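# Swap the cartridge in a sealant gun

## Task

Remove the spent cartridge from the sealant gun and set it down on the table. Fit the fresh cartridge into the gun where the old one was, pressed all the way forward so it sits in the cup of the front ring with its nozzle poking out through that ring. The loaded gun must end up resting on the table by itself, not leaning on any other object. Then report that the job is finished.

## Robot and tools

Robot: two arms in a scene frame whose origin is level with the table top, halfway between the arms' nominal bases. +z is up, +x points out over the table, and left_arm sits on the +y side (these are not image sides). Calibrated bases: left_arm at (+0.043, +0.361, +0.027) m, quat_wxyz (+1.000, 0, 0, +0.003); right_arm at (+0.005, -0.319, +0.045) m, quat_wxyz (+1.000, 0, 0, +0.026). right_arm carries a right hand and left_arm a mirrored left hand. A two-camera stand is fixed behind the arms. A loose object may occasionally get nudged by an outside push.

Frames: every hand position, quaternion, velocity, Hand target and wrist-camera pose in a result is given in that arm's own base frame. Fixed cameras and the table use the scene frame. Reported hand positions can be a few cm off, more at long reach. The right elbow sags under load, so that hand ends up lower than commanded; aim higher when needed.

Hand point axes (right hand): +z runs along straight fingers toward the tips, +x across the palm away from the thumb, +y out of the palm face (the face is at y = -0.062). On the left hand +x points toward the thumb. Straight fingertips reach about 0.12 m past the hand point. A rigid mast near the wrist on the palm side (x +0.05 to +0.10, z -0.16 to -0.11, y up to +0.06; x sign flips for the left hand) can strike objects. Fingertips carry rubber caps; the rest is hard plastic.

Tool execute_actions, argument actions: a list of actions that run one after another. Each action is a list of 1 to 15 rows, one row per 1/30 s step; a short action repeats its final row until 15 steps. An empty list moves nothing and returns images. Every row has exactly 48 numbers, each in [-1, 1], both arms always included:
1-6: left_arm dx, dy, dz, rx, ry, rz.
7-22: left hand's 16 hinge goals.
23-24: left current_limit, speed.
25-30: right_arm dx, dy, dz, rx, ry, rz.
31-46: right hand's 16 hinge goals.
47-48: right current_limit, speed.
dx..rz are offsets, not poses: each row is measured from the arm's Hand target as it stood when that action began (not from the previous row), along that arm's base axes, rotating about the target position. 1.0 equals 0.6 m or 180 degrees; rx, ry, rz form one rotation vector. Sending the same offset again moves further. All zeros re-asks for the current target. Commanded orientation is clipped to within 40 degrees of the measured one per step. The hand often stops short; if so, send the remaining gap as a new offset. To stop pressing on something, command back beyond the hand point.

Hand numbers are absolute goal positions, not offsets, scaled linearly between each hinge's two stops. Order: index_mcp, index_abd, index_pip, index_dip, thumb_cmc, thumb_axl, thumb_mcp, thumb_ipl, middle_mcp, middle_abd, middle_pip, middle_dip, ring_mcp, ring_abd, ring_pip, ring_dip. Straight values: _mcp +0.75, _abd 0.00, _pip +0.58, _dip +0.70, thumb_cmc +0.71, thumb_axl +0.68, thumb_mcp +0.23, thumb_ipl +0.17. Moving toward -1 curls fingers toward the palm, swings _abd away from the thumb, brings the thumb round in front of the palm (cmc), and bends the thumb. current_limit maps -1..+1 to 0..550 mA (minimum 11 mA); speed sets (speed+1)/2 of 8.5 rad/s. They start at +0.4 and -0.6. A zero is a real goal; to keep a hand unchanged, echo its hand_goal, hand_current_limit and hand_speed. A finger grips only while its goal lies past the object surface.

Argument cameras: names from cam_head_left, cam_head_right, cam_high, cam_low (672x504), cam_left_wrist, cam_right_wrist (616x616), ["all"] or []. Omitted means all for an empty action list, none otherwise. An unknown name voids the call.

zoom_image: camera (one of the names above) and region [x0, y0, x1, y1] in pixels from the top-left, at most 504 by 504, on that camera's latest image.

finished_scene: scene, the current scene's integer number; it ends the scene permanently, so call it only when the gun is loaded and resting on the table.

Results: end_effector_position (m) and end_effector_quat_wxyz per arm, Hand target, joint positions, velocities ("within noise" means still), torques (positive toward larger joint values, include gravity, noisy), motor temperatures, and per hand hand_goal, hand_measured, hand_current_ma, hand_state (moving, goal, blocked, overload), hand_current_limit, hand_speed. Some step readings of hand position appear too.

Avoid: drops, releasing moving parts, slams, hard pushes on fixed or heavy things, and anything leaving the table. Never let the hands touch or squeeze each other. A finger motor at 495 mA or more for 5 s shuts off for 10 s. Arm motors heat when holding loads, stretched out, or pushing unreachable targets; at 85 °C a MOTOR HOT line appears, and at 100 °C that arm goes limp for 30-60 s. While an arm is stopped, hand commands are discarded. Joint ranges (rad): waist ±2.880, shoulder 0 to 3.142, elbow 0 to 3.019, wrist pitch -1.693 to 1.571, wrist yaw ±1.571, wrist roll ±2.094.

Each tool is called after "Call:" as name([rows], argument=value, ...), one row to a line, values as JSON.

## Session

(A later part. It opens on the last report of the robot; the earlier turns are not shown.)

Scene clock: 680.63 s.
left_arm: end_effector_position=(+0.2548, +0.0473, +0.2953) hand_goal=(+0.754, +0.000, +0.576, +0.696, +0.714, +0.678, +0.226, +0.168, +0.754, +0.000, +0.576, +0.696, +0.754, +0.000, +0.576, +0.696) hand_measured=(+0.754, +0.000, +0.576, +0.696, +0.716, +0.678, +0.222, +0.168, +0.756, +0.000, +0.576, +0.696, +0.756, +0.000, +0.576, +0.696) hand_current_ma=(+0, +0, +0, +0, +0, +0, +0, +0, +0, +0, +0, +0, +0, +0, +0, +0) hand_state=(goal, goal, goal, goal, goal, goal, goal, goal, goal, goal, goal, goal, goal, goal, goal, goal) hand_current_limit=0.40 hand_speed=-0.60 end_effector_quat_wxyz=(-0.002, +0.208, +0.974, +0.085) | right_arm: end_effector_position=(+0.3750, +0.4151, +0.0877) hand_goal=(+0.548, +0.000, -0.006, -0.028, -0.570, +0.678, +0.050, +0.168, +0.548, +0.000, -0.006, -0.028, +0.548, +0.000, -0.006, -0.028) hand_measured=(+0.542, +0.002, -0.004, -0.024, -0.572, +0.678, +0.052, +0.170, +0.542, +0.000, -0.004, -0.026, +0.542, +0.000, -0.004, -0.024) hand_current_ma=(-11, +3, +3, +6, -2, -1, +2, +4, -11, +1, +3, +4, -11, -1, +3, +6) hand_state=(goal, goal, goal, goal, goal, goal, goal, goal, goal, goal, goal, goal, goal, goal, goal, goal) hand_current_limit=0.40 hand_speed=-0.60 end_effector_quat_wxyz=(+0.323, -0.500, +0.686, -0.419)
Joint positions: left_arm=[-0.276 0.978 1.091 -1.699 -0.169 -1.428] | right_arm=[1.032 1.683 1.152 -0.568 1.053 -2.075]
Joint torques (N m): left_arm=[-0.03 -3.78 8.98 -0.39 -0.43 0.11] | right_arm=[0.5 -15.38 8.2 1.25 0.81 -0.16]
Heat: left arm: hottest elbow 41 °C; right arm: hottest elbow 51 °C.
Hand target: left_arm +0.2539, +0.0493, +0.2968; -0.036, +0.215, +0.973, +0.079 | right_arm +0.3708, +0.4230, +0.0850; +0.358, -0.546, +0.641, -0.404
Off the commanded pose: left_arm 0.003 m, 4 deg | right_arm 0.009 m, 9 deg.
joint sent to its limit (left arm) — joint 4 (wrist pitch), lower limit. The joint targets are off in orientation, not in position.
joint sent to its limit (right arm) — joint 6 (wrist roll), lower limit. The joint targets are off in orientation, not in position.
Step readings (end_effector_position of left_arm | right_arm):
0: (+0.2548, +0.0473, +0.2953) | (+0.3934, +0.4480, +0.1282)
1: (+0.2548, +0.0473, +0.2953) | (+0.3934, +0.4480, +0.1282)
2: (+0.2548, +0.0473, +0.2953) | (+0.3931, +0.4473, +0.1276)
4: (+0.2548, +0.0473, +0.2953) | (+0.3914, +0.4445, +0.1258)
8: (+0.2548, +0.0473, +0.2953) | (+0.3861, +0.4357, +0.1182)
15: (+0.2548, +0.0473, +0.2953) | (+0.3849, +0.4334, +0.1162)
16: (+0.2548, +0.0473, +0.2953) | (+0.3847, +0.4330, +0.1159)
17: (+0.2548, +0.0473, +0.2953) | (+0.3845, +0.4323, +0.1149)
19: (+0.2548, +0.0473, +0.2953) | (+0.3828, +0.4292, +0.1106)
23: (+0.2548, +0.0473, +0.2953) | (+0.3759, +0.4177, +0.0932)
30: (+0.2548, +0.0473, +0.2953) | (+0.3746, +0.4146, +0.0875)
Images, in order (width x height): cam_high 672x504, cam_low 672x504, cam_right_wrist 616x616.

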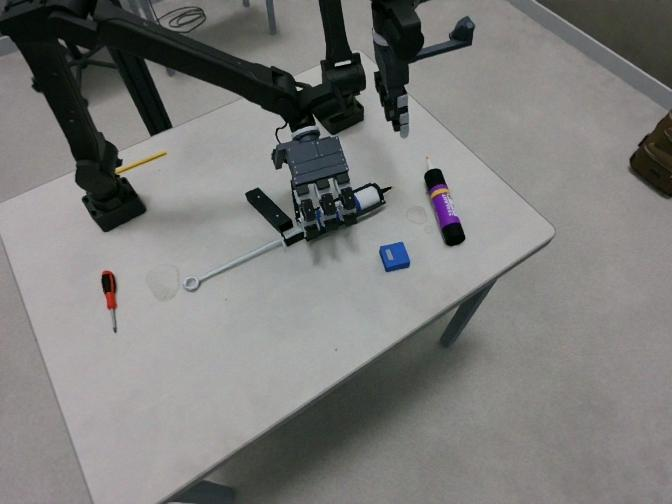

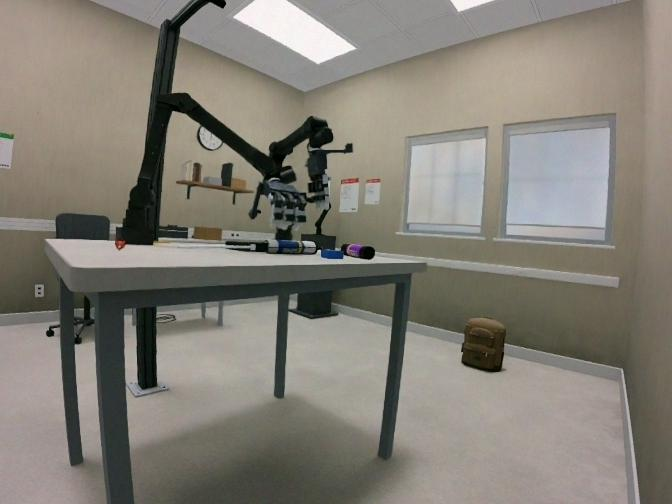

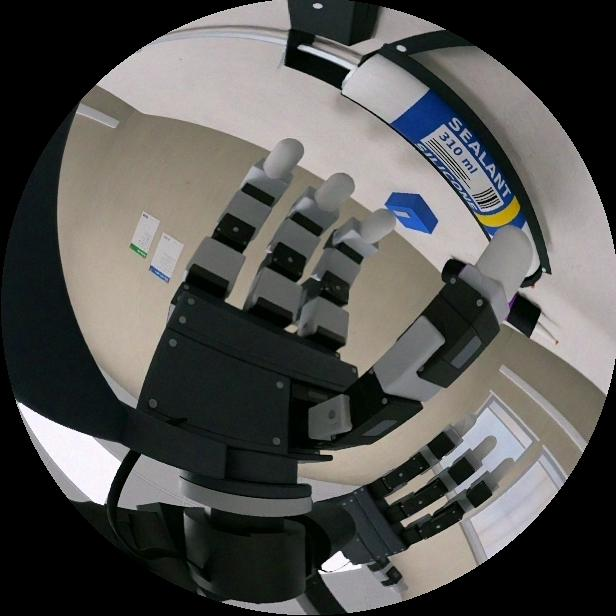

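Call:
execute_actions([
  [[0,0,0,0,0,0,0.754,0,0.576,0.696,0.714,0.678,0.226,0.168,0.754,0,0.576,0.696,0.754,0,0.576,0.696,0.4,-0.6,-0.01,0.023,-0.06,0,0,0,0.548,0,-0.007,-0.029,-0.571,0.678,0.05,0.168,0.548,0,-0.007,-0.029,0.548,0,-0.007,-0.029,0.4,-0.6]],
  [[0,0,0,0,0,0,0.754,0,0.576,0.696,0.714,0.678,0.226,0.168,0.754,0,0.576,0.696,0.754,0,0.576,0.696,0.4,-0.6,0,0,-0.06,0,0,0,0.548,0,-0.007,-0.029,-0.571,0.678,0.05,0.168,0.548,0,-0.007,-0.029,0.548,0,-0.007,-0.029,0.4,-0.6]],
], cameras=["cam_high","cam_low","cam_right_wrist"])

Call:
zoom_image(camera="cam_high", region=[230, 100, 430, 280])

Call:
zoom_image(camera="cam_low", region=[240, 200, 340, 270])

Scene clock: 691.67 s.
left_arm: end_effector_position=(+0.2548, +0.0473, +0.2953) hand_goal=(+0.754, +0.000, +0.576, +0.696, +0.714, +0.678, +0.226, +0.168, +0.754, +0.000, +0.576, +0.696, +0.754, +0.000, +0.576, +0.696) hand_measured=(+0.754, +0.000, +0.576, +0.696, +0.716, +0.678, +0.222, +0.168, +0.756, +0.000, +0.576, +0.696, +0.756, +0.000, +0.576, +0.696) hand_current_ma=(+0, +0, +0, +0, +0, +0, +0, +0, +0, +0, +0, +0, +0, +0, +0, +0) hand_state=(goal, goal, goal, goal, goal, goal, goal, goal, goal, goal, goal, goal, goal, goal, goal, goal) hand_current_limit=0.40 hand_speed=-0.60 end_effector_quat_wxyz=(-0.002, +0.208, +0.974, +0.085) | right_arm: end_effector_position=(+0.3695, +0.4324, +0.0255) hand_goal=(+0.548, +0.000, -0.006, -0.028, -0.570, +0.678, +0.050, +0.168, +0.548, +0.000, -0.006, -0.028, +0.548, +0.000, -0.006, -0.028) hand_measured=(+0.542, +0.000, -0.012, -0.034, -0.572, +0.678, +0.050, +0.170, +0.542, +0.000, -0.006, -0.028, +0.544, +0.000, -0.004, -0.024) hand_current_ma=(-10, +0, -9, -13, -2, -1, +2, +4, -13, +0, -1, +0, -8, +0, +3, +5) hand_state=(goal, goal, goal, goal, goal, goal, goal, goal, goal, goal, goal, goal, goal, goal, goal, goal) hand_current_limit=0.40 hand_speed=-0.60 end_effector_quat_wxyz=(+0.335, -0.502, +0.681, -0.414)
Joint positions: left_arm=[-0.276 0.978 1.091 -1.699 -0.169 -1.428] | right_arm=[1.059 1.795 1.105 -0.391 1.06 -2.074]
Joint torques (N m): left_arm=[-0.03 -3.84 8.99 -0.34 -0.43 0.11] | right_arm=[0.15 -14.92 7.28 1.29 0.58 -0.17]
Heat: left arm: hottest elbow 41 °C; right arm: hottest elbow 49 °C.
Hand target: left_arm +0.2539, +0.0493, +0.2968; -0.036, +0.215, +0.973, +0.079 | right_arm +0.3647, +0.4368, +0.0130; +0.358, -0.546, +0.641, -0.404
Off the commanded pose: left_arm 0.003 m, 4 deg | right_arm 0.014 m, 7 deg.
joint sent to its limit (left arm) — joint 4 (wrist pitch), lower limit. The joint targets are off in orientation, not in position.
joint sent to its limit (right arm) — joint 6 (wrist roll), lower limit. The joint targets are off in orientation, not in position.
Step readings (end_effector_position of left_arm | right_arm):
0: (+0.2548, +0.0473, +0.2953) | (+0.3750, +0.4151, +0.0877)
1: (+0.2548, +0.0473, +0.2953) | (+0.3750, +0.4156, +0.0879)
2: (+0.2548, +0.0473, +0.2953) | (+0.3754, +0.4165, +0.0877)
4: (+0.2548, +0.0473, +0.2953) | (+0.3763, +0.4212, +0.0864)
8: (+0.2548, +0.0473, +0.2953) | (+0.3729, +0.4297, +0.0756)
15: (+0.2548, +0.0473, +0.2953) | (+0.3675, +0.4305, +0.0568)
16: (+0.2548, +0.0473, +0.2953) | (+0.3676, +0.4307, +0.0564)
17: (+0.2548, +0.0473, +0.2953) | (+0.3681, +0.4316, +0.0556)
19: (+0.2548, +0.0473, +0.2953) | (+0.3699, +0.4347, +0.0536)
23: (+0.2548, +0.0473, +0.2953) | (+0.3702, +0.4352, +0.0398)
30: (+0.2548, +0.0473, +0.2953) | (+0.3694, +0.4322, +0.0254)
Images, in order (width x height): cam_high 672x504, cam_low 672x504, cam_right_wrist 616x616.

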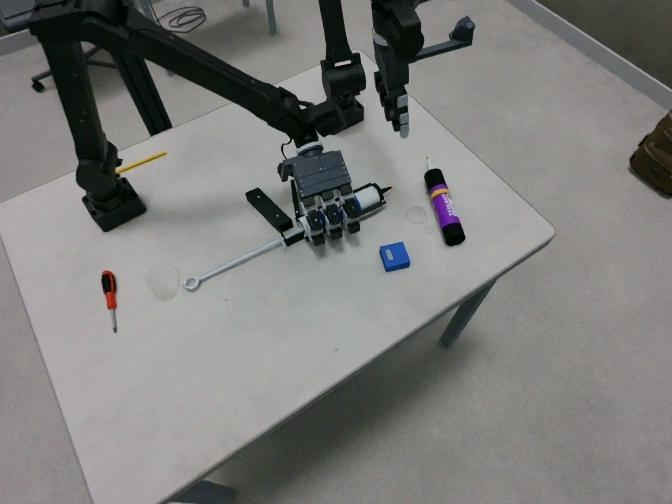

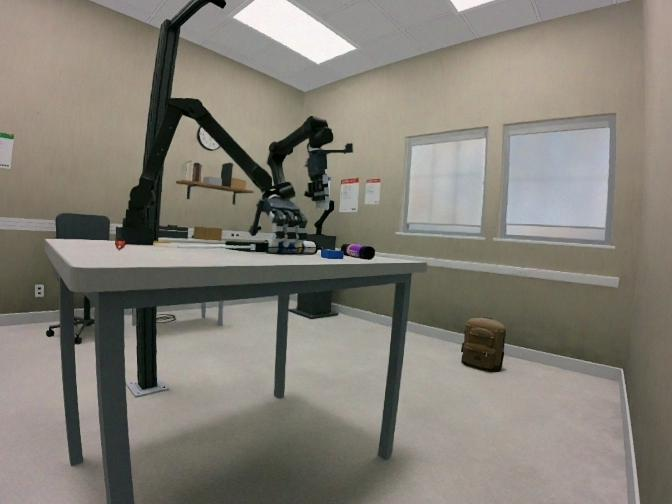

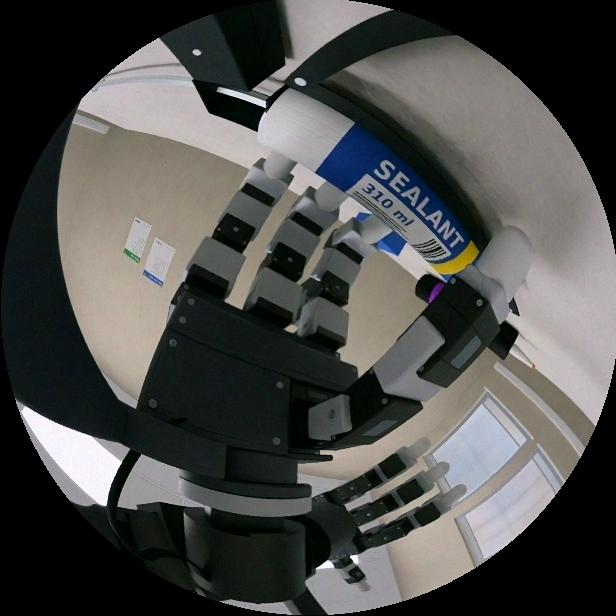

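Scaled by 2.520 from the camera's 672x504 image, which has a finer 960x720 frame.

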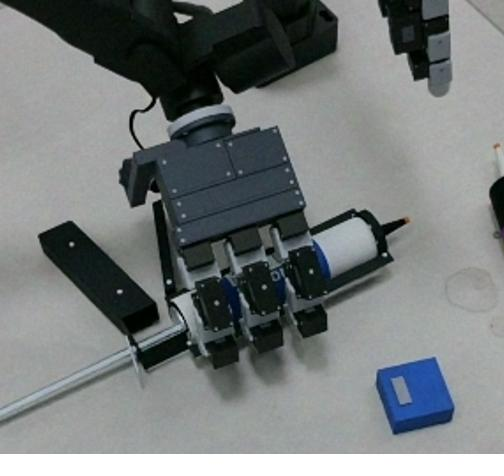

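Scaled by 5.040 from the camera's 672x504 image, which has a finer 960x720 frame.

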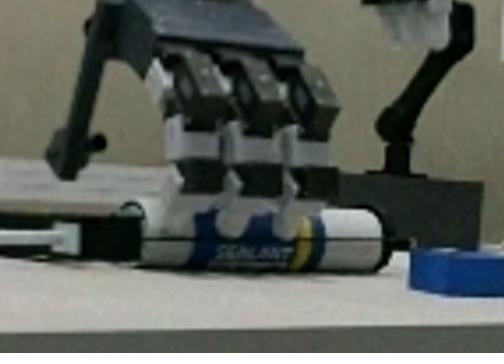

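Call:
execute_actions([
  [[0,0,0,0,0,0,0.754,0,0.576,0.696,0.714,0.678,0.226,0.168,0.754,0,0.576,0.696,0.754,0,0.576,0.696,0.4,-0.6,0,-0.003,-0.02,0,0,0,0.548,0,-0.007,-0.029,-0.571,0.678,0.0,0.168,0.548,0,-0.007,-0.029,0.548,0,-0.007,-0.029,0.0,-0.8]],
  [[0,0,0,0,0,0,0.754,0,0.576,0.696,0.714,0.678,0.226,0.168,0.754,0,0.576,0.696,0.754,0,0.576,0.696,0.4,-0.6,0,0,0,0,0,0,0.43,0,-0.1,-0.06,-0.571,0.678,-0.04,0.168,0.43,0,-0.1,-0.06,0.43,0,-0.1,-0.06,0.0,-0.8]],
  [[0,0,0,0,0,0,0.754,0,0.576,0.696,0.714,0.678,0.226,0.168,0.754,0,0.576,0.696,0.754,0,0.576,0.696,0.4,-0.6,0,0,0,0,0,0,0.36,0,-0.153,-0.06,-0.571,0.678,-0.06,0.168,0.36,0,-0.153,-0.06,0.36,0,-0.153,-0.06,0.0,-0.8]],
], cameras=["cam_high","cam_low","cam_right_wrist"])

Call:
zoom_image(camera="cam_high", region=[230, 100, 430, 280])

Call:
zoom_image(camera="cam_low", region=[240, 200, 340, 270])

Scene clock: 707.30 s.
left_arm: end_effector_position=(+0.2548, +0.0473, +0.2953) hand_goal=(+0.754, +0.000, +0.576, +0.696, +0.714, +0.678, +0.226, +0.168, +0.754, +0.000, +0.576, +0.696, +0.754, +0.000, +0.576, +0.696) hand_measured=(+0.754, +0.000, +0.576, +0.696, +0.716, +0.678, +0.222, +0.168, +0.756, +0.000, +0.576, +0.696, +0.756, +0.000, +0.576, +0.696) hand_current_ma=(+0, +0, +0, +0, +0, +0, +0, +0, +0, +0, +0, +0, +0, +0, +0, +0) hand_state=(goal, goal, goal, goal, goal, goal, goal, goal, goal, goal, goal, goal, goal, goal, goal, goal) hand_current_limit=0.40 hand_speed=-0.60 end_effector_quat_wxyz=(-0.002, +0.208, +0.974, +0.085) | right_arm: end_effector_position=(+0.3715, +0.4350, +0.0216) hand_goal=(+0.360, +0.000, -0.152, -0.060, -0.570, +0.678, -0.060, +0.168, +0.360, +0.000, -0.152, -0.060, +0.360, +0.000, -0.152, -0.060) hand_measured=(+0.358, +0.000, -0.148, -0.060, -0.564, +0.678, -0.040, +0.178, +0.370, -0.004, -0.142, -0.058, +0.420, +0.000, -0.118, -0.054) hand_current_ma=(-4, +0, +5, +1, +10, +1, +67, +29, +22, -4, +21, +4, +209, +0, +100, +10) hand_state=(goal, goal, goal, goal, goal, goal, goal, goal, goal, goal, goal, goal, blocked, goal, blocked, goal) hand_current_limit=0.00 hand_speed=-0.80 end_effector_quat_wxyz=(+0.342, -0.499, +0.681, -0.412)
Joint positions: left_arm=[-0.276 0.978 1.091 -1.699 -0.169 -1.428] | right_arm=[1.058 1.804 1.099 -0.355 1.06 -2.082]
Joint torques (N m): left_arm=[-0.15 -3.78 9.02 -0.34 -0.44 0.11] | right_arm=[0.09 -14.56 6.68 1.1 0.48 -0.06]
Heat: left arm: hottest elbow 41 °C; right arm: hottest elbow 49 °C.
Hand target: left_arm +0.2539, +0.0493, +0.2968; -0.036, +0.215, +0.973, +0.079 | right_arm +0.3648, +0.4350, +0.0010; +0.358, -0.546, +0.641, -0.404
Off the commanded pose: left_arm 0.003 m, 4 deg | right_arm 0.022 m, 7 deg.
joint sent to its limit (left arm) — joint 4 (wrist pitch), lower limit. The joint targets are off in orientation, not in position.
joint sent to its limit (right arm) — joint 6 (wrist roll), lower limit. The joint targets are off in orientation, not in position.
Step readings (end_effector_position of left_arm | right_arm):
0: (+0.2548, +0.0473, +0.2953) | (+0.3695, +0.4324, +0.0255)
1: (+0.2548, +0.0473, +0.2953) | (+0.3696, +0.4326, +0.0256)
2: (+0.2548, +0.0473, +0.2953) | (+0.3698, +0.4331, +0.0258)
4: (+0.2548, +0.0473, +0.2953) | (+0.3704, +0.4340, +0.0252)
8: (+0.2548, +0.0473, +0.2953) | (+0.3707, +0.4338, +0.0245)
15: (+0.2548, +0.0473, +0.2953) | (+0.3708, +0.4339, +0.0244)
16: (+0.2548, +0.0473, +0.2953) | (+0.3708, +0.4339, +0.0244)
17: (+0.2548, +0.0473, +0.2953) | (+0.3710, +0.4341, +0.0245)
19: (+0.2548, +0.0473, +0.2953) | (+0.3713, +0.4349, +0.0239)
23: (+0.2548, +0.0473, +0.2953) | (+0.3718, +0.4349, +0.0226)
30: (+0.2548, +0.0473, +0.2953) | (+0.3717, +0.4350, +0.0225)
31: (+0.2548, +0.0473, +0.2953) | (+0.3717, +0.4350, +0.0225)
32: (+0.2548, +0.0473, +0.2953) | (+0.3717, +0.4350, +0.0225)
34: (+0.2548, +0.0473, +0.2953) | (+0.3716, +0.4351, +0.0220)
38: (+0.2548, +0.0473, +0.2953) | (+0.3715, +0.4350, +0.0216)
45: (+0.2548, +0.0473, +0.2953) | (+0.3715, +0.4350, +0.0216)
Images, in order (width x height): cam_high 672x504, cam_low 672x504, cam_right_wrist 616x616.

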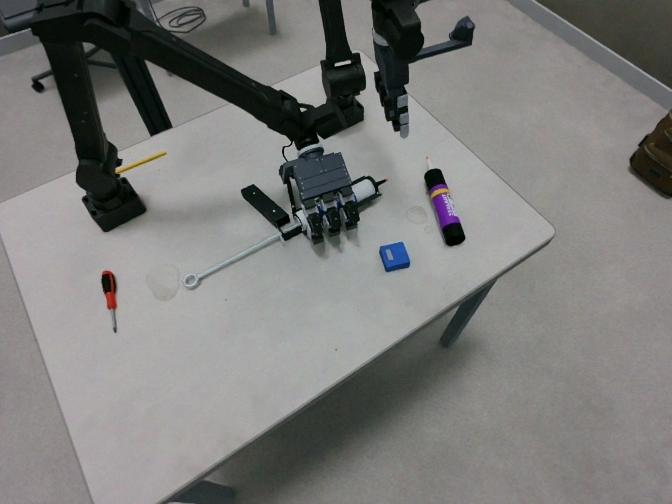

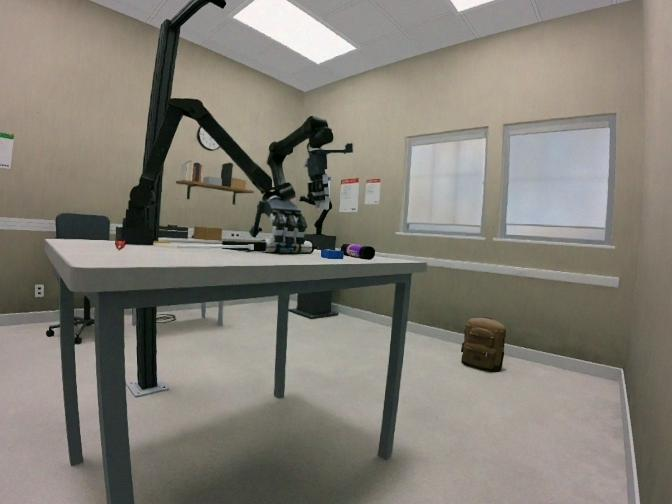

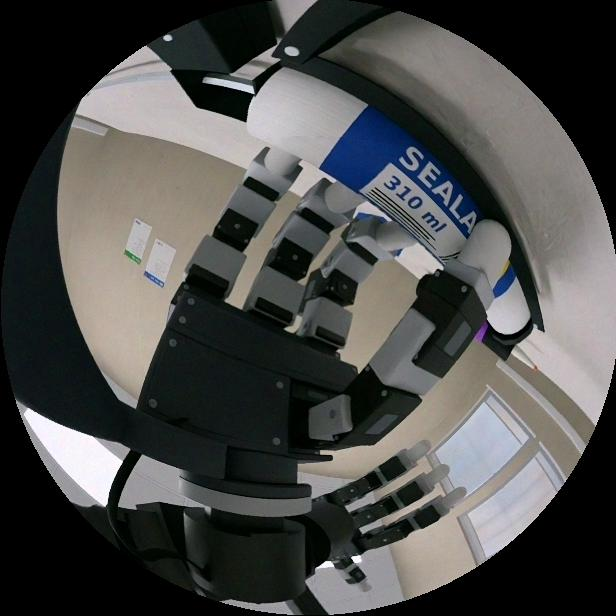

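Scaled by 2.520 from the camera's 672x504 image, which has a finer 960x720 frame.

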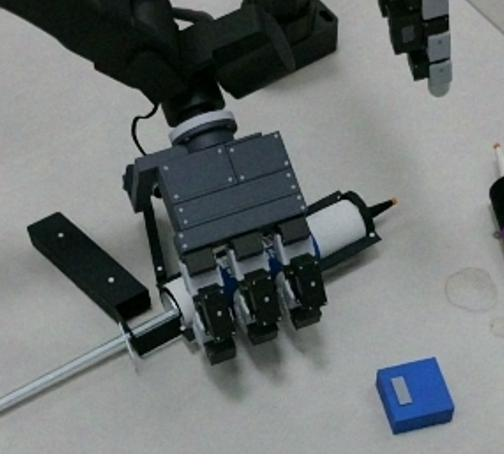

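Scaled by 5.040 from the camera's 672x504 image, which has a finer 960x720 frame.

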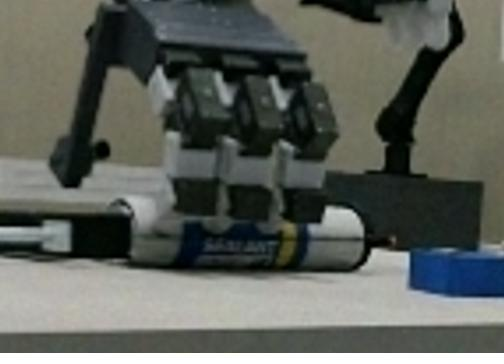

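Call:
execute_actions([
  [[0,0,0,0,0,0,0.754,0,0.576,0.696,0.714,0.678,0.226,0.168,0.754,0,0.576,0.696,0.754,0,0.576,0.696,0.4,-0.6,0,0,0,0,0,0,0.28,0,-0.22,-0.1,-0.571,0.678,-0.12,0.14,0.30,0,-0.20,-0.1,0.36,0,-0.153,-0.08,0.0,-0.8]],
  [[0,0,0,0,0,0,0.754,0,0.576,0.696,0.714,0.678,0.226,0.168,0.754,0,0.576,0.696,0.754,0,0.576,0.696,0.4,-0.6,0,0,0,0,0,0,0.22,0,-0.28,-0.1,-0.571,0.678,-0.16,0.1,0.24,0,-0.25,-0.12,0.30,0,-0.2,-0.12,0.0,-0.8]],
], cameras=["cam_high","cam_low","cam_right_wrist"])

Call:
zoom_image(camera="cam_high", region=[230, 100, 430, 280])

Call:
zoom_image(camera="cam_low", region=[240, 200, 340, 270])

Scene clock: 715.10 s.
left_arm: end_effector_position=(+0.2548, +0.0473, +0.2953) hand_goal=(+0.754, +0.000, +0.576, +0.696, +0.714, +0.678, +0.226, +0.168, +0.754, +0.000, +0.576, +0.696, +0.754, +0.000, +0.576, +0.696) hand_measured=(+0.754, +0.000, +0.576, +0.696, +0.716, +0.678, +0.222, +0.168, +0.756, +0.000, +0.576, +0.696, +0.756, +0.000, +0.576, +0.696) hand_current_ma=(+0, +0, +0, +0, +0, +0, +0, +0, +0, +0, +0, +0, +0, +0, +0, +0) hand_state=(goal, goal, goal, goal, goal, goal, goal, goal, goal, goal, goal, goal, goal, goal, goal, goal) hand_current_limit=0.40 hand_speed=-0.60 end_effector_quat_wxyz=(-0.002, +0.208, +0.974, +0.085) | right_arm: end_effector_position=(+0.3713, +0.4348, +0.0201) hand_goal=(+0.220, +0.000, -0.280, -0.100, -0.570, +0.678, -0.160, +0.100, +0.240, +0.000, -0.250, -0.120, +0.300, +0.000, -0.200, -0.120) hand_measured=(+0.250, +0.000, -0.266, -0.098, -0.550, +0.682, +0.004, +0.176, +0.306, -0.002, -0.214, -0.110, +0.344, -0.002, -0.176, -0.112) hand_current_ma=(+91, +0, +35, +3, +55, +11, +275, +275, +235, -3, +107, +24, +142, -1, +65, +17) hand_state=(blocked, goal, goal, goal, blocked, goal, blocked, blocked, blocked, goal, blocked, goal, blocked, goal, blocked, goal) hand_current_limit=0.00 hand_speed=-0.80 end_effector_quat_wxyz=(+0.341, -0.501, +0.681, -0.412)
Joint positions: left_arm=[-0.276 0.978 1.091 -1.699 -0.169 -1.428] | right_arm=[1.058 1.807 1.099 -0.355 1.059 -2.083]
Joint torques (N m): left_arm=[-0.15 -3.9 9.01 -0.38 -0.45 0.11] | right_arm=[0.03 -14.8 6.69 1.09 0.5 -0.06]
Heat: left arm: hottest elbow 41 °C; right arm: hottest elbow 48 °C.
Hand target: left_arm +0.2539, +0.0493, +0.2968; -0.036, +0.215, +0.973, +0.079 | right_arm +0.3648, +0.4350, +0.0010; +0.358, -0.546, +0.641, -0.404
Off the commanded pose: left_arm 0.003 m, 4 deg | right_arm 0.020 m, 7 deg.
joint sent to its limit (left arm) — joint 4 (wrist pitch), lower limit. The joint targets are off in orientation, not in position.
joint sent to its limit (right arm) — joint 6 (wrist roll), lower limit. The joint targets are off in orientation, not in position.
Step readings (end_effector_position of left_arm | right_arm):
0: (+0.2548, +0.0473, +0.2953) | (+0.3715, +0.4350, +0.0216)
1: (+0.2548, +0.0473, +0.2953) | (+0.3715, +0.4350, +0.0216)
2: (+0.2548, +0.0473, +0.2953) | (+0.3715, +0.4350, +0.0216)
4: (+0.2548, +0.0473, +0.2953) | (+0.3715, +0.4350, +0.0212)
8: (+0.2548, +0.0473, +0.2953) | (+0.3715, +0.4349, +0.0208)
15: (+0.2548, +0.0473, +0.2953) | (+0.3715, +0.4349, +0.0208)
16: (+0.2548, +0.0473, +0.2953) | (+0.3715, +0.4349, +0.0208)
17: (+0.2548, +0.0473, +0.2953) | (+0.3715, +0.4349, +0.0208)
19: (+0.2548, +0.0473, +0.2953) | (+0.3714, +0.4348, +0.0203)
23: (+0.2548, +0.0473, +0.2953) | (+0.3713, +0.4348, +0.0201)
30: (+0.2548, +0.0473, +0.2953) | (+0.3713, +0.4348, +0.0201)
Images, in order (width x height): cam_high 672x504, cam_low 672x504, cam_right_wrist 616x616.

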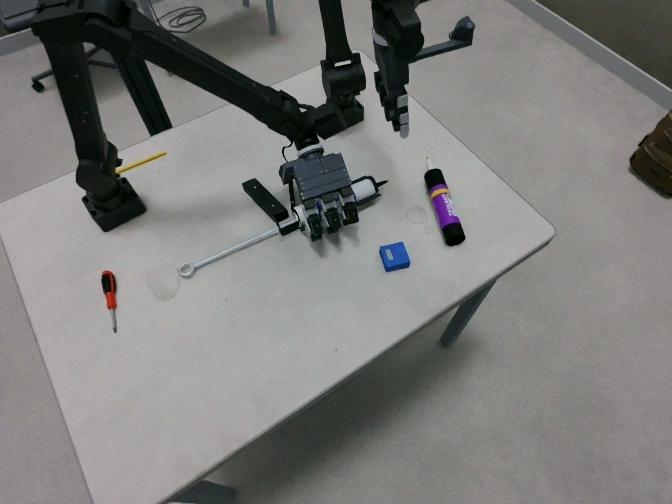

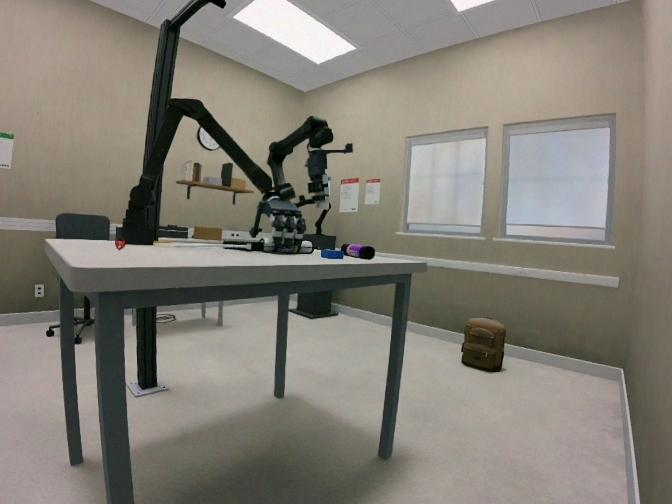

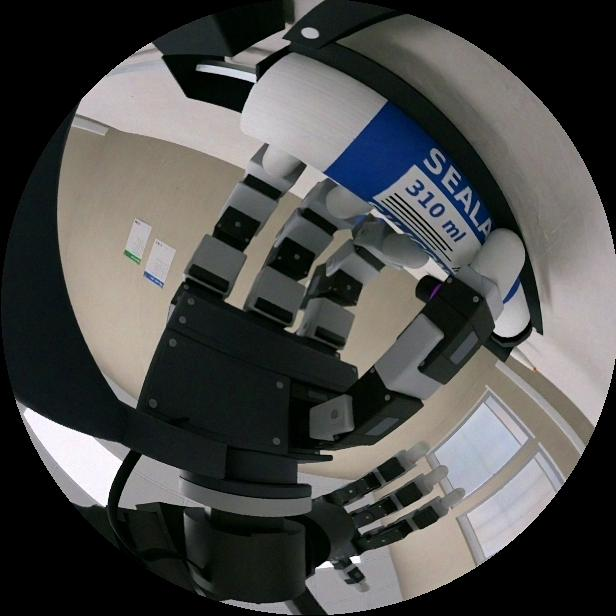

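Scaled by 2.520 from the camera's 672x504 image, which has a finer 960x720 frame.

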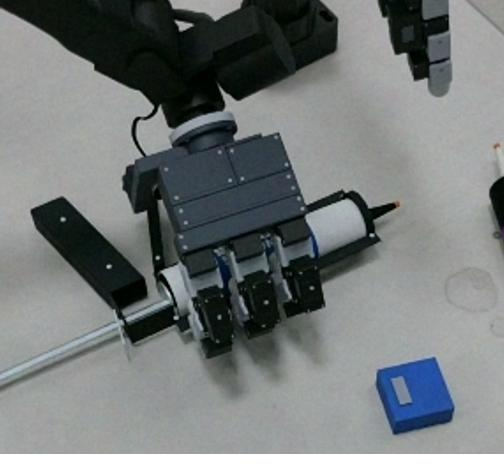

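Scaled by 5.040 from the camera's 672x504 image, which has a finer 960x720 frame.

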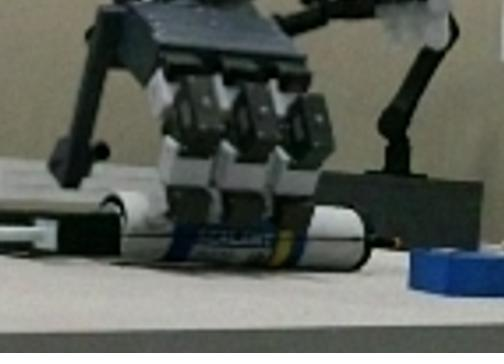

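Call:
execute_actions([
  [[0,0,0,0,0,0,0.754,0,0.576,0.696,0.714,0.678,0.226,0.168,0.754,0,0.576,0.696,0.754,0,0.576,0.696,0.4,-0.6,0,0,0.03,0,0,0,0.20,0,-0.28,-0.12,-0.571,0.678,-0.16,0.1,0.2,0,-0.28,-0.12,0.26,0,-0.24,-0.12,0.3,-0.8]],
  [[0,0,0,0,0,0,0.754,0,0.576,0.696,0.714,0.678,0.226,0.168,0.754,0,0.576,0.696,0.754,0,0.576,0.696,0.4,-0.6,0,-0.01,0.03,0,0,0,0.20,0,-0.28,-0.12,-0.571,0.678,-0.16,0.1,0.2,0,-0.28,-0.12,0.26,0,-0.24,-0.12,0.3,-0.8]],
  [[0,0,0,0,0,0,0.754,0,0.576,0.696,0.714,0.678,0.226,0.168,0.754,0,0.576,0.696,0.754,0,0.576,0.696,0.4,-0.6,0,-0.01,0.02,0,0,0,0.20,0,-0.28,-0.12,-0.571,0.678,-0.16,0.1,0.2,0,-0.28,-0.12,0.26,0,-0.24,-0.12,0.3,-0.8]],
], cameras=["cam_high","cam_low","cam_right_wrist"])

Call:
zoom_image(camera="cam_high", region=[230, 100, 430, 280])

Call:
zoom_image(camera="cam_low", region=[240, 200, 340, 270])

Scene clock: 727.77 s.
left_arm: end_effector_position=(+0.2548, +0.0473, +0.2953) hand_goal=(+0.754, +0.000, +0.576, +0.696, +0.714, +0.678, +0.226, +0.168, +0.754, +0.000, +0.576, +0.696, +0.754, +0.000, +0.576, +0.696) hand_measured=(+0.754, +0.000, +0.576, +0.696, +0.716, +0.678, +0.222, +0.168, +0.756, +0.000, +0.576, +0.696, +0.756, +0.000, +0.576, +0.696) hand_current_ma=(+0, +0, +0, +0, +0, +0, +0, +0, +0, +0, +0, +0, +0, +0, +0, +0) hand_state=(goal, goal, goal, goal, goal, goal, goal, goal, goal, goal, goal, goal, goal, goal, goal, goal) hand_current_limit=0.40 hand_speed=-0.60 end_effector_quat_wxyz=(-0.002, +0.208, +0.974, +0.085) | right_arm: end_effector_position=(+0.3645, +0.4255, +0.0474) hand_goal=(+0.200, +0.000, -0.280, -0.120, -0.570, +0.678, -0.160, +0.100, +0.200, +0.000, -0.280, -0.120, +0.260, +0.000, -0.240, -0.120) hand_measured=(+0.200, +0.000, -0.278, -0.122, -0.568, +0.680, -0.156, +0.102, +0.200, -0.002, -0.276, -0.116, +0.258, -0.002, -0.236, -0.116) hand_current_ma=(+0, +0, +4, -4, +4, +4, +9, +6, +0, -3, +8, +5, -1, -1, +7, +6) hand_state=(goal, goal, goal, goal, goal, goal, goal, goal, goal, goal, goal, goal, goal, goal, goal, goal) hand_current_limit=0.30 hand_speed=-0.80 end_effector_quat_wxyz=(+0.334, -0.507, +0.679, -0.413)
Joint positions: left_arm=[-0.276 0.978 1.091 -1.699 -0.169 -1.428] | right_arm=[1.059 1.74 1.099 -0.439 1.055 -2.084]
Joint torques (N m): left_arm=[0.03 -3.78 9.01 -0.35 -0.45 0.11] | right_arm=[-0.91 -16.44 7.69 0.08 0.66 -0.05]
Heat: left arm: hottest elbow 41 °C; right arm: hottest elbow 48 °C.
Hand target: left_arm +0.2539, +0.0493, +0.2968; -0.036, +0.215, +0.973, +0.079 | right_arm +0.3648, +0.4231, +0.0489; +0.358, -0.546, +0.641, -0.404
Off the commanded pose: left_arm 0.003 m, 4 deg | right_arm 0.003 m, 7 deg.
joint sent to its limit (left arm) — joint 4 (wrist pitch), lower limit. The joint targets are off in orientation, not in position.
joint sent to its limit (right arm) — joint 6 (wrist roll), lower limit. The joint targets are off in orientation, not in position.
Step readings (end_effector_position of left_arm | right_arm):
0: (+0.2548, +0.0473, +0.2953) | (+0.3713, +0.4348, +0.0201)
1: (+0.2548, +0.0473, +0.2953) | (+0.3713, +0.4348, +0.0201)
2: (+0.2548, +0.0473, +0.2953) | (+0.3713, +0.4348, +0.0200)
4: (+0.2548, +0.0473, +0.2953) | (+0.3711, +0.4345, +0.0199)
8: (+0.2548, +0.0473, +0.2953) | (+0.3704, +0.4332, +0.0193)
15: (+0.2548, +0.0473, +0.2953) | (+0.3702, +0.4328, +0.0191)
16: (+0.2548, +0.0473, +0.2953) | (+0.3701, +0.4327, +0.0192)
17: (+0.2548, +0.0473, +0.2953) | (+0.3698, +0.4322, +0.0197)
19: (+0.2548, +0.0473, +0.2953) | (+0.3686, +0.4308, +0.0216)
23: (+0.2548, +0.0473, +0.2953) | (+0.3674, +0.4286, +0.0290)
30: (+0.2548, +0.0473, +0.2953) | (+0.3668, +0.4287, +0.0366)
31: (+0.2548, +0.0473, +0.2953) | (+0.3664, +0.4289, +0.0367)
32: (+0.2548, +0.0473, +0.2953) | (+0.3661, +0.4284, +0.0366)
34: (+0.2548, +0.0473, +0.2953) | (+0.3653, +0.4270, +0.0374)
38: (+0.2548, +0.0473, +0.2953) | (+0.3645, +0.4256, +0.0418)
45: (+0.2548, +0.0473, +0.2953) | (+0.3646, +0.4257, +0.0475)
Images, in order (width x height): cam_high 672x504, cam_low 672x504, cam_right_wrist 616x616.

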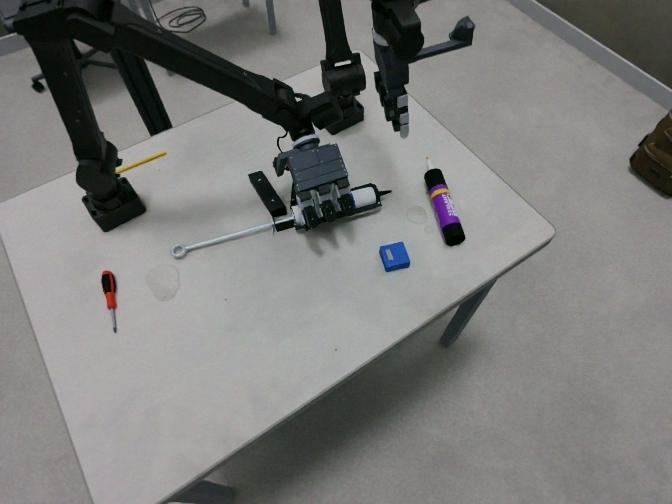

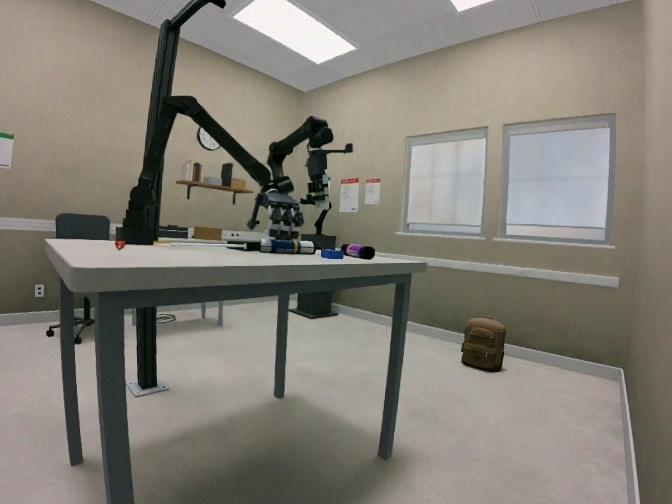

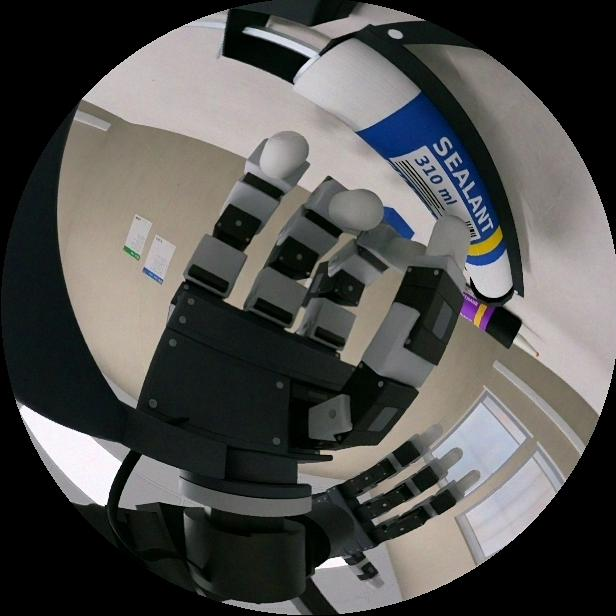

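Scaled by 2.520 from the camera's 672x504 image, which has a finer 960x720 frame.

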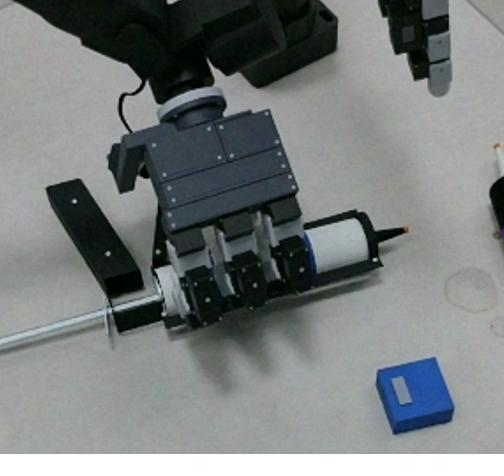

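Scaled by 5.040 from the camera's 672x504 image, which has a finer 960x720 frame.

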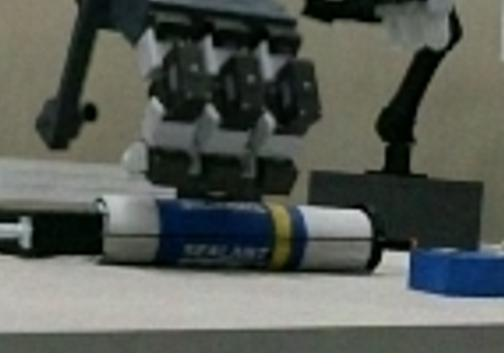

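Call:
zoom_image(camera="cam_right_wrist", region=[210, 10, 410, 130])

Call:
zoom_image(camera="cam_right_wrist", region=[400, 180, 560, 340])

Scaled by 2.520 from the camera's 616x616 image, which has a finer 880x880 frame.

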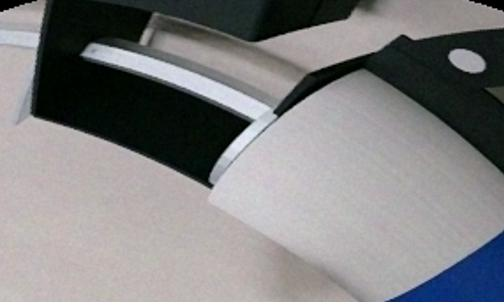

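Scaled by 3.150 from the camera's 616x616 image, which has a finer 880x880 frame.

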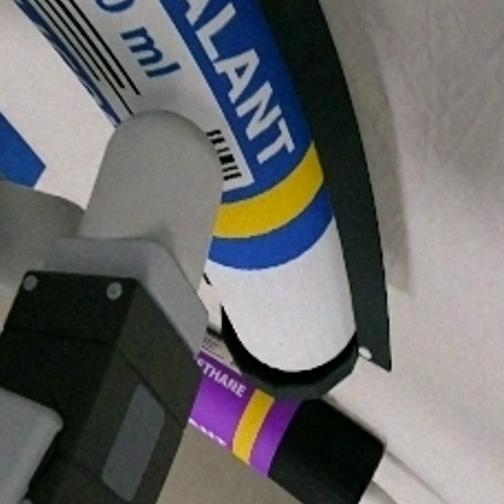

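Call:
execute_actions([
  [[0,0,0,0,0,0,0.754,0,0.576,0.696,0.714,0.678,0.226,0.168,0.754,0,0.576,0.696,0.754,0,0.576,0.696,0.4,-0.6,0,-0.02,0.1,0,0,0,0.548,0,-0.007,-0.029,-0.571,0.678,0.05,0.168,0.548,0,-0.007,-0.029,0.548,0,-0.007,-0.029,0.4,-0.6]],
  [[0,0,0,0,0,0,0.754,0,0.576,0.696,0.714,0.678,0.226,0.168,0.754,0,0.576,0.696,0.754,0,0.576,0.696,0.4,-0.6,-0.02,-0.1,0.06,0,0,0,0.548,0,-0.007,-0.029,-0.571,0.678,0.05,0.168,0.548,0,-0.007,-0.029,0.548,0,-0.007,-0.029,0.4,-0.6]],
  [[0,0,0,0,0,0,0.754,0,0.576,0.696,0.714,0.678,0.226,0.168,0.754,0,0.576,0.696,0.754,0,0.576,0.696,0.4,-0.6,-0.02,-0.1,0,0,0,0,0.548,0,-0.007,-0.029,-0.571,0.678,0.05,0.168,0.548,0,-0.007,-0.029,0.548,0,-0.007,-0.029,0.4,-0.6]],
  [[0,0,0,0,0,0,0.754,0,0.576,0.696,0.714,0.678,0.226,0.168,0.754,0,0.576,0.696,0.754,0,0.576,0.696,0.4,-0.6,-0.02,-0.1,0,0,0,0,0.548,0,-0.007,-0.029,-0.571,0.678,0.05,0.168,0.548,0,-0.007,-0.029,0.548,0,-0.007,-0.029,0.4,-0.6]],
], cameras=["all"])

Call:
zoom_image(camera="cam_head_left", region=[210, 250, 430, 400])

Call:
zoom_image(camera="cam_high", region=[160, 140, 420, 300])

Scene clock: 760.60 s.
left_arm: end_effector_position=(+0.2548, +0.0473, +0.2953) hand_goal=(+0.754, +0.000, +0.576, +0.696, +0.714, +0.678, +0.226, +0.168, +0.754, +0.000, +0.576, +0.696, +0.754, +0.000, +0.576, +0.696) hand_measured=(+0.754, +0.000, +0.576, +0.696, +0.716, +0.678, +0.222, +0.168, +0.756, +0.000, +0.576, +0.696, +0.756, +0.000, +0.576, +0.696) hand_current_ma=(+0, +0, +0, +0, +0, +0, +0, +0, +0, +0, +0, +0, +0, +0, +0, +0) hand_state=(goal, goal, goal, goal, goal, goal, goal, goal, goal, goal, goal, goal, goal, goal, goal, goal) hand_current_limit=0.40 hand_speed=-0.60 end_effector_quat_wxyz=(-0.002, +0.208, +0.974, +0.085) | right_arm: end_effector_position=(+0.3282, +0.2371, +0.1462) hand_goal=(+0.548, +0.000, -0.006, -0.028, -0.570, +0.678, +0.050, +0.168, +0.548, +0.000, -0.006, -0.028, +0.548, +0.000, -0.006, -0.028) hand_measured=(+0.536, +0.000, -0.008, -0.030, -0.570, +0.680, +0.048, +0.166, +0.536, -0.002, -0.008, -0.030, +0.534, -0.002, -0.008, -0.030) hand_current_ma=(-30, +0, -4, -4, +1, +3, -6, -5, -31, -2, -4, -3, -34, -1, -4, -4) hand_state=(goal, goal, goal, goal, goal, goal, goal, goal, goal, goal, goal, goal, goal, goal, goal, goal) hand_current_limit=0.40 hand_speed=-0.60 end_effector_quat_wxyz=(+0.301, -0.450, +0.716, -0.441)
Joint positions: left_arm=[-0.276 0.978 1.091 -1.699 -0.169 -1.428] | right_arm=[0.902 1.193 0.802 -0.686 1.061 -2.084]
Joint torques (N m): left_arm=[0.03 -3.66 8.99 -0.32 -0.44 0.11] | right_arm=[-1.61 -8.53 8.57 0.25 0.7 -0.05]
Heat: left arm: hottest elbow 42 °C; right arm: hottest elbow 48 °C.
Hand target: left_arm +0.2539, +0.0493, +0.2968; -0.036, +0.215, +0.973, +0.079 | right_arm +0.3287, +0.2310, +0.1449; +0.358, -0.546, +0.641, -0.404
Off the commanded pose: left_arm 0.003 m, 4 deg | right_arm 0.006 m, 16 deg.
joint sent to its limit (left arm) — joint 4 (wrist pitch), lower limit. The joint targets are off in orientation, not in position.
joint sent to its limit (right arm) — joint 6 (wrist roll), lower limit. The joint targets are off in orientation, not in position.
Step readings (end_effector_position of left_arm | right_arm):
0: (+0.2548, +0.0473, +0.2953) | (+0.3645, +0.4255, +0.0474)
1: (+0.2548, +0.0473, +0.2953) | (+0.3643, +0.4251, +0.0476)
2: (+0.2548, +0.0473, +0.2953) | (+0.3630, +0.4232, +0.0482)
4: (+0.2548, +0.0473, +0.2953) | (+0.3590, +0.4163, +0.0533)
8: (+0.2548, +0.0473, +0.2953) | (+0.3554, +0.4088, +0.0782)
15: (+0.2548, +0.0473, +0.2953) | (+0.3550, +0.4072, +0.1049)
16: (+0.2548, +0.0473, +0.2953) | (+0.3548, +0.4067, +0.1048)
17: (+0.2548, +0.0473, +0.2953) | (+0.3539, +0.4051, +0.1048)
19: (+0.2548, +0.0473, +0.2953) | (+0.3508, +0.3959, +0.1066)
23: (+0.2548, +0.0473, +0.2953) | (+0.3482, +0.3692, +0.1255)
30: (+0.2548, +0.0473, +0.2953) | (+0.3521, +0.3578, +0.1548)
31: (+0.2548, +0.0473, +0.2953) | (+0.3518, +0.3574, +0.1541)
32: (+0.2548, +0.0473, +0.2953) | (+0.3511, +0.3546, +0.1516)
34: (+0.2548, +0.0473, +0.2953) | (+0.3458, +0.3425, +0.1450)
38: (+0.2548, +0.0473, +0.2953) | (+0.3366, +0.3083, +0.1355)
45: (+0.2548, +0.0473, +0.2953) | (+0.3389, +0.2958, +0.1447)
46: (+0.2548, +0.0473, +0.2953) | (+0.3387, +0.2953, +0.1450)
47: (+0.2548, +0.0473, +0.2953) | (+0.3385, +0.2925, +0.1443)
49: (+0.2548, +0.0473, +0.2953) | (+0.3343, +0.2810, +0.1417)
53: (+0.2548, +0.0473, +0.2953) | (+0.3269, +0.2488, +0.1390)
60: (+0.2548, +0.0473, +0.2953) | (+0.3282, +0.2371, +0.1462)

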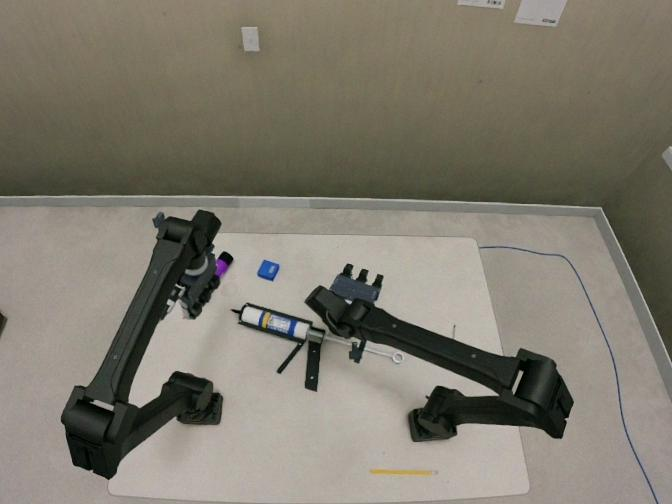

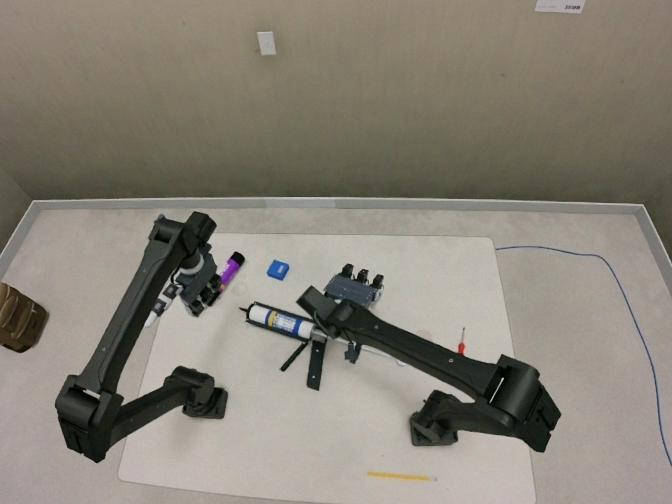

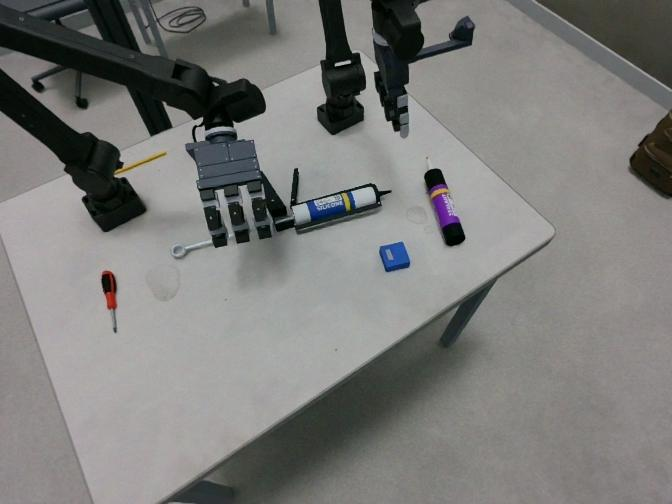

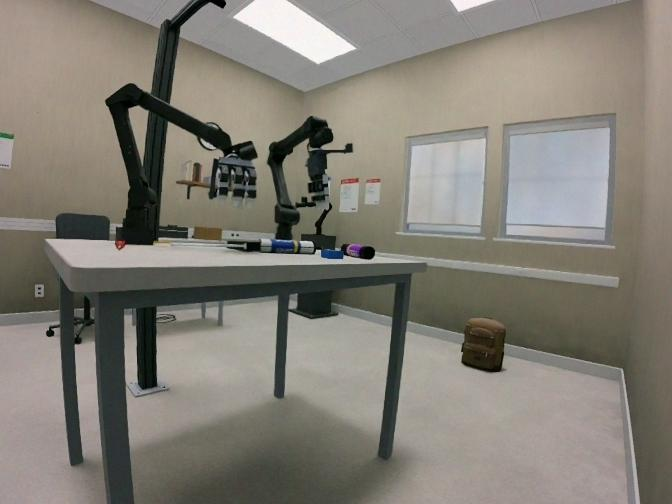

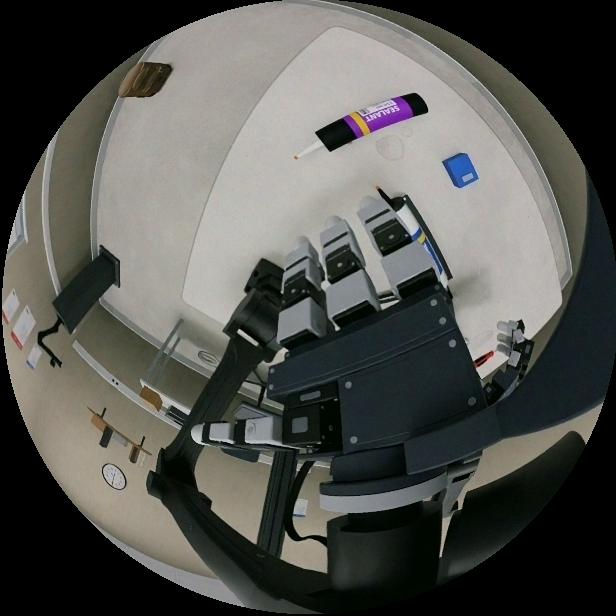

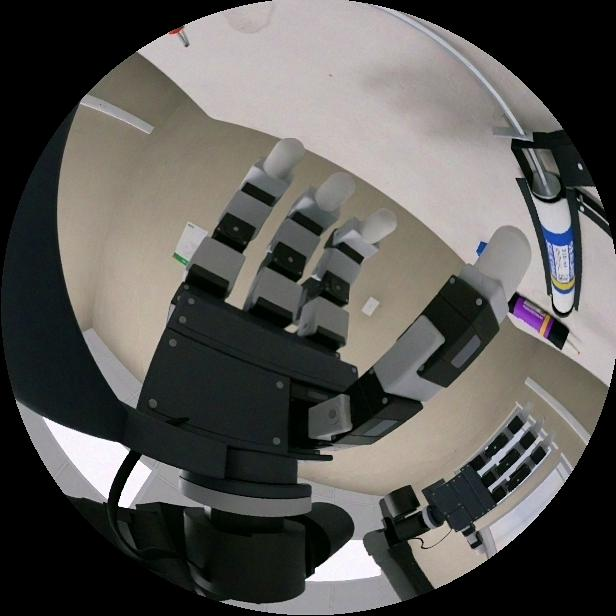

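Scaled by 2.291 from the camera's 672x504 image, which has a finer 960x720 frame.

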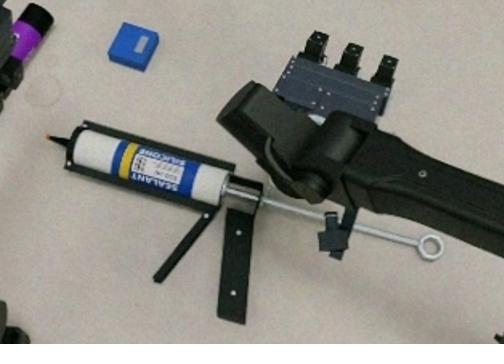

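Scaled by 1.938 from the camera's 672x504 image, which has a finer 960x720 frame.

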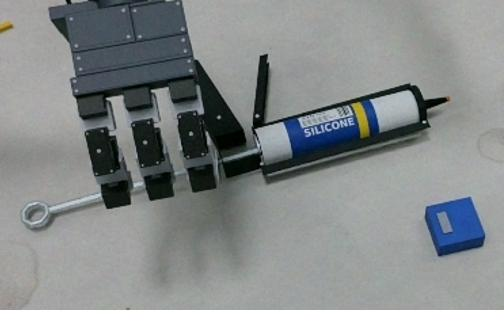

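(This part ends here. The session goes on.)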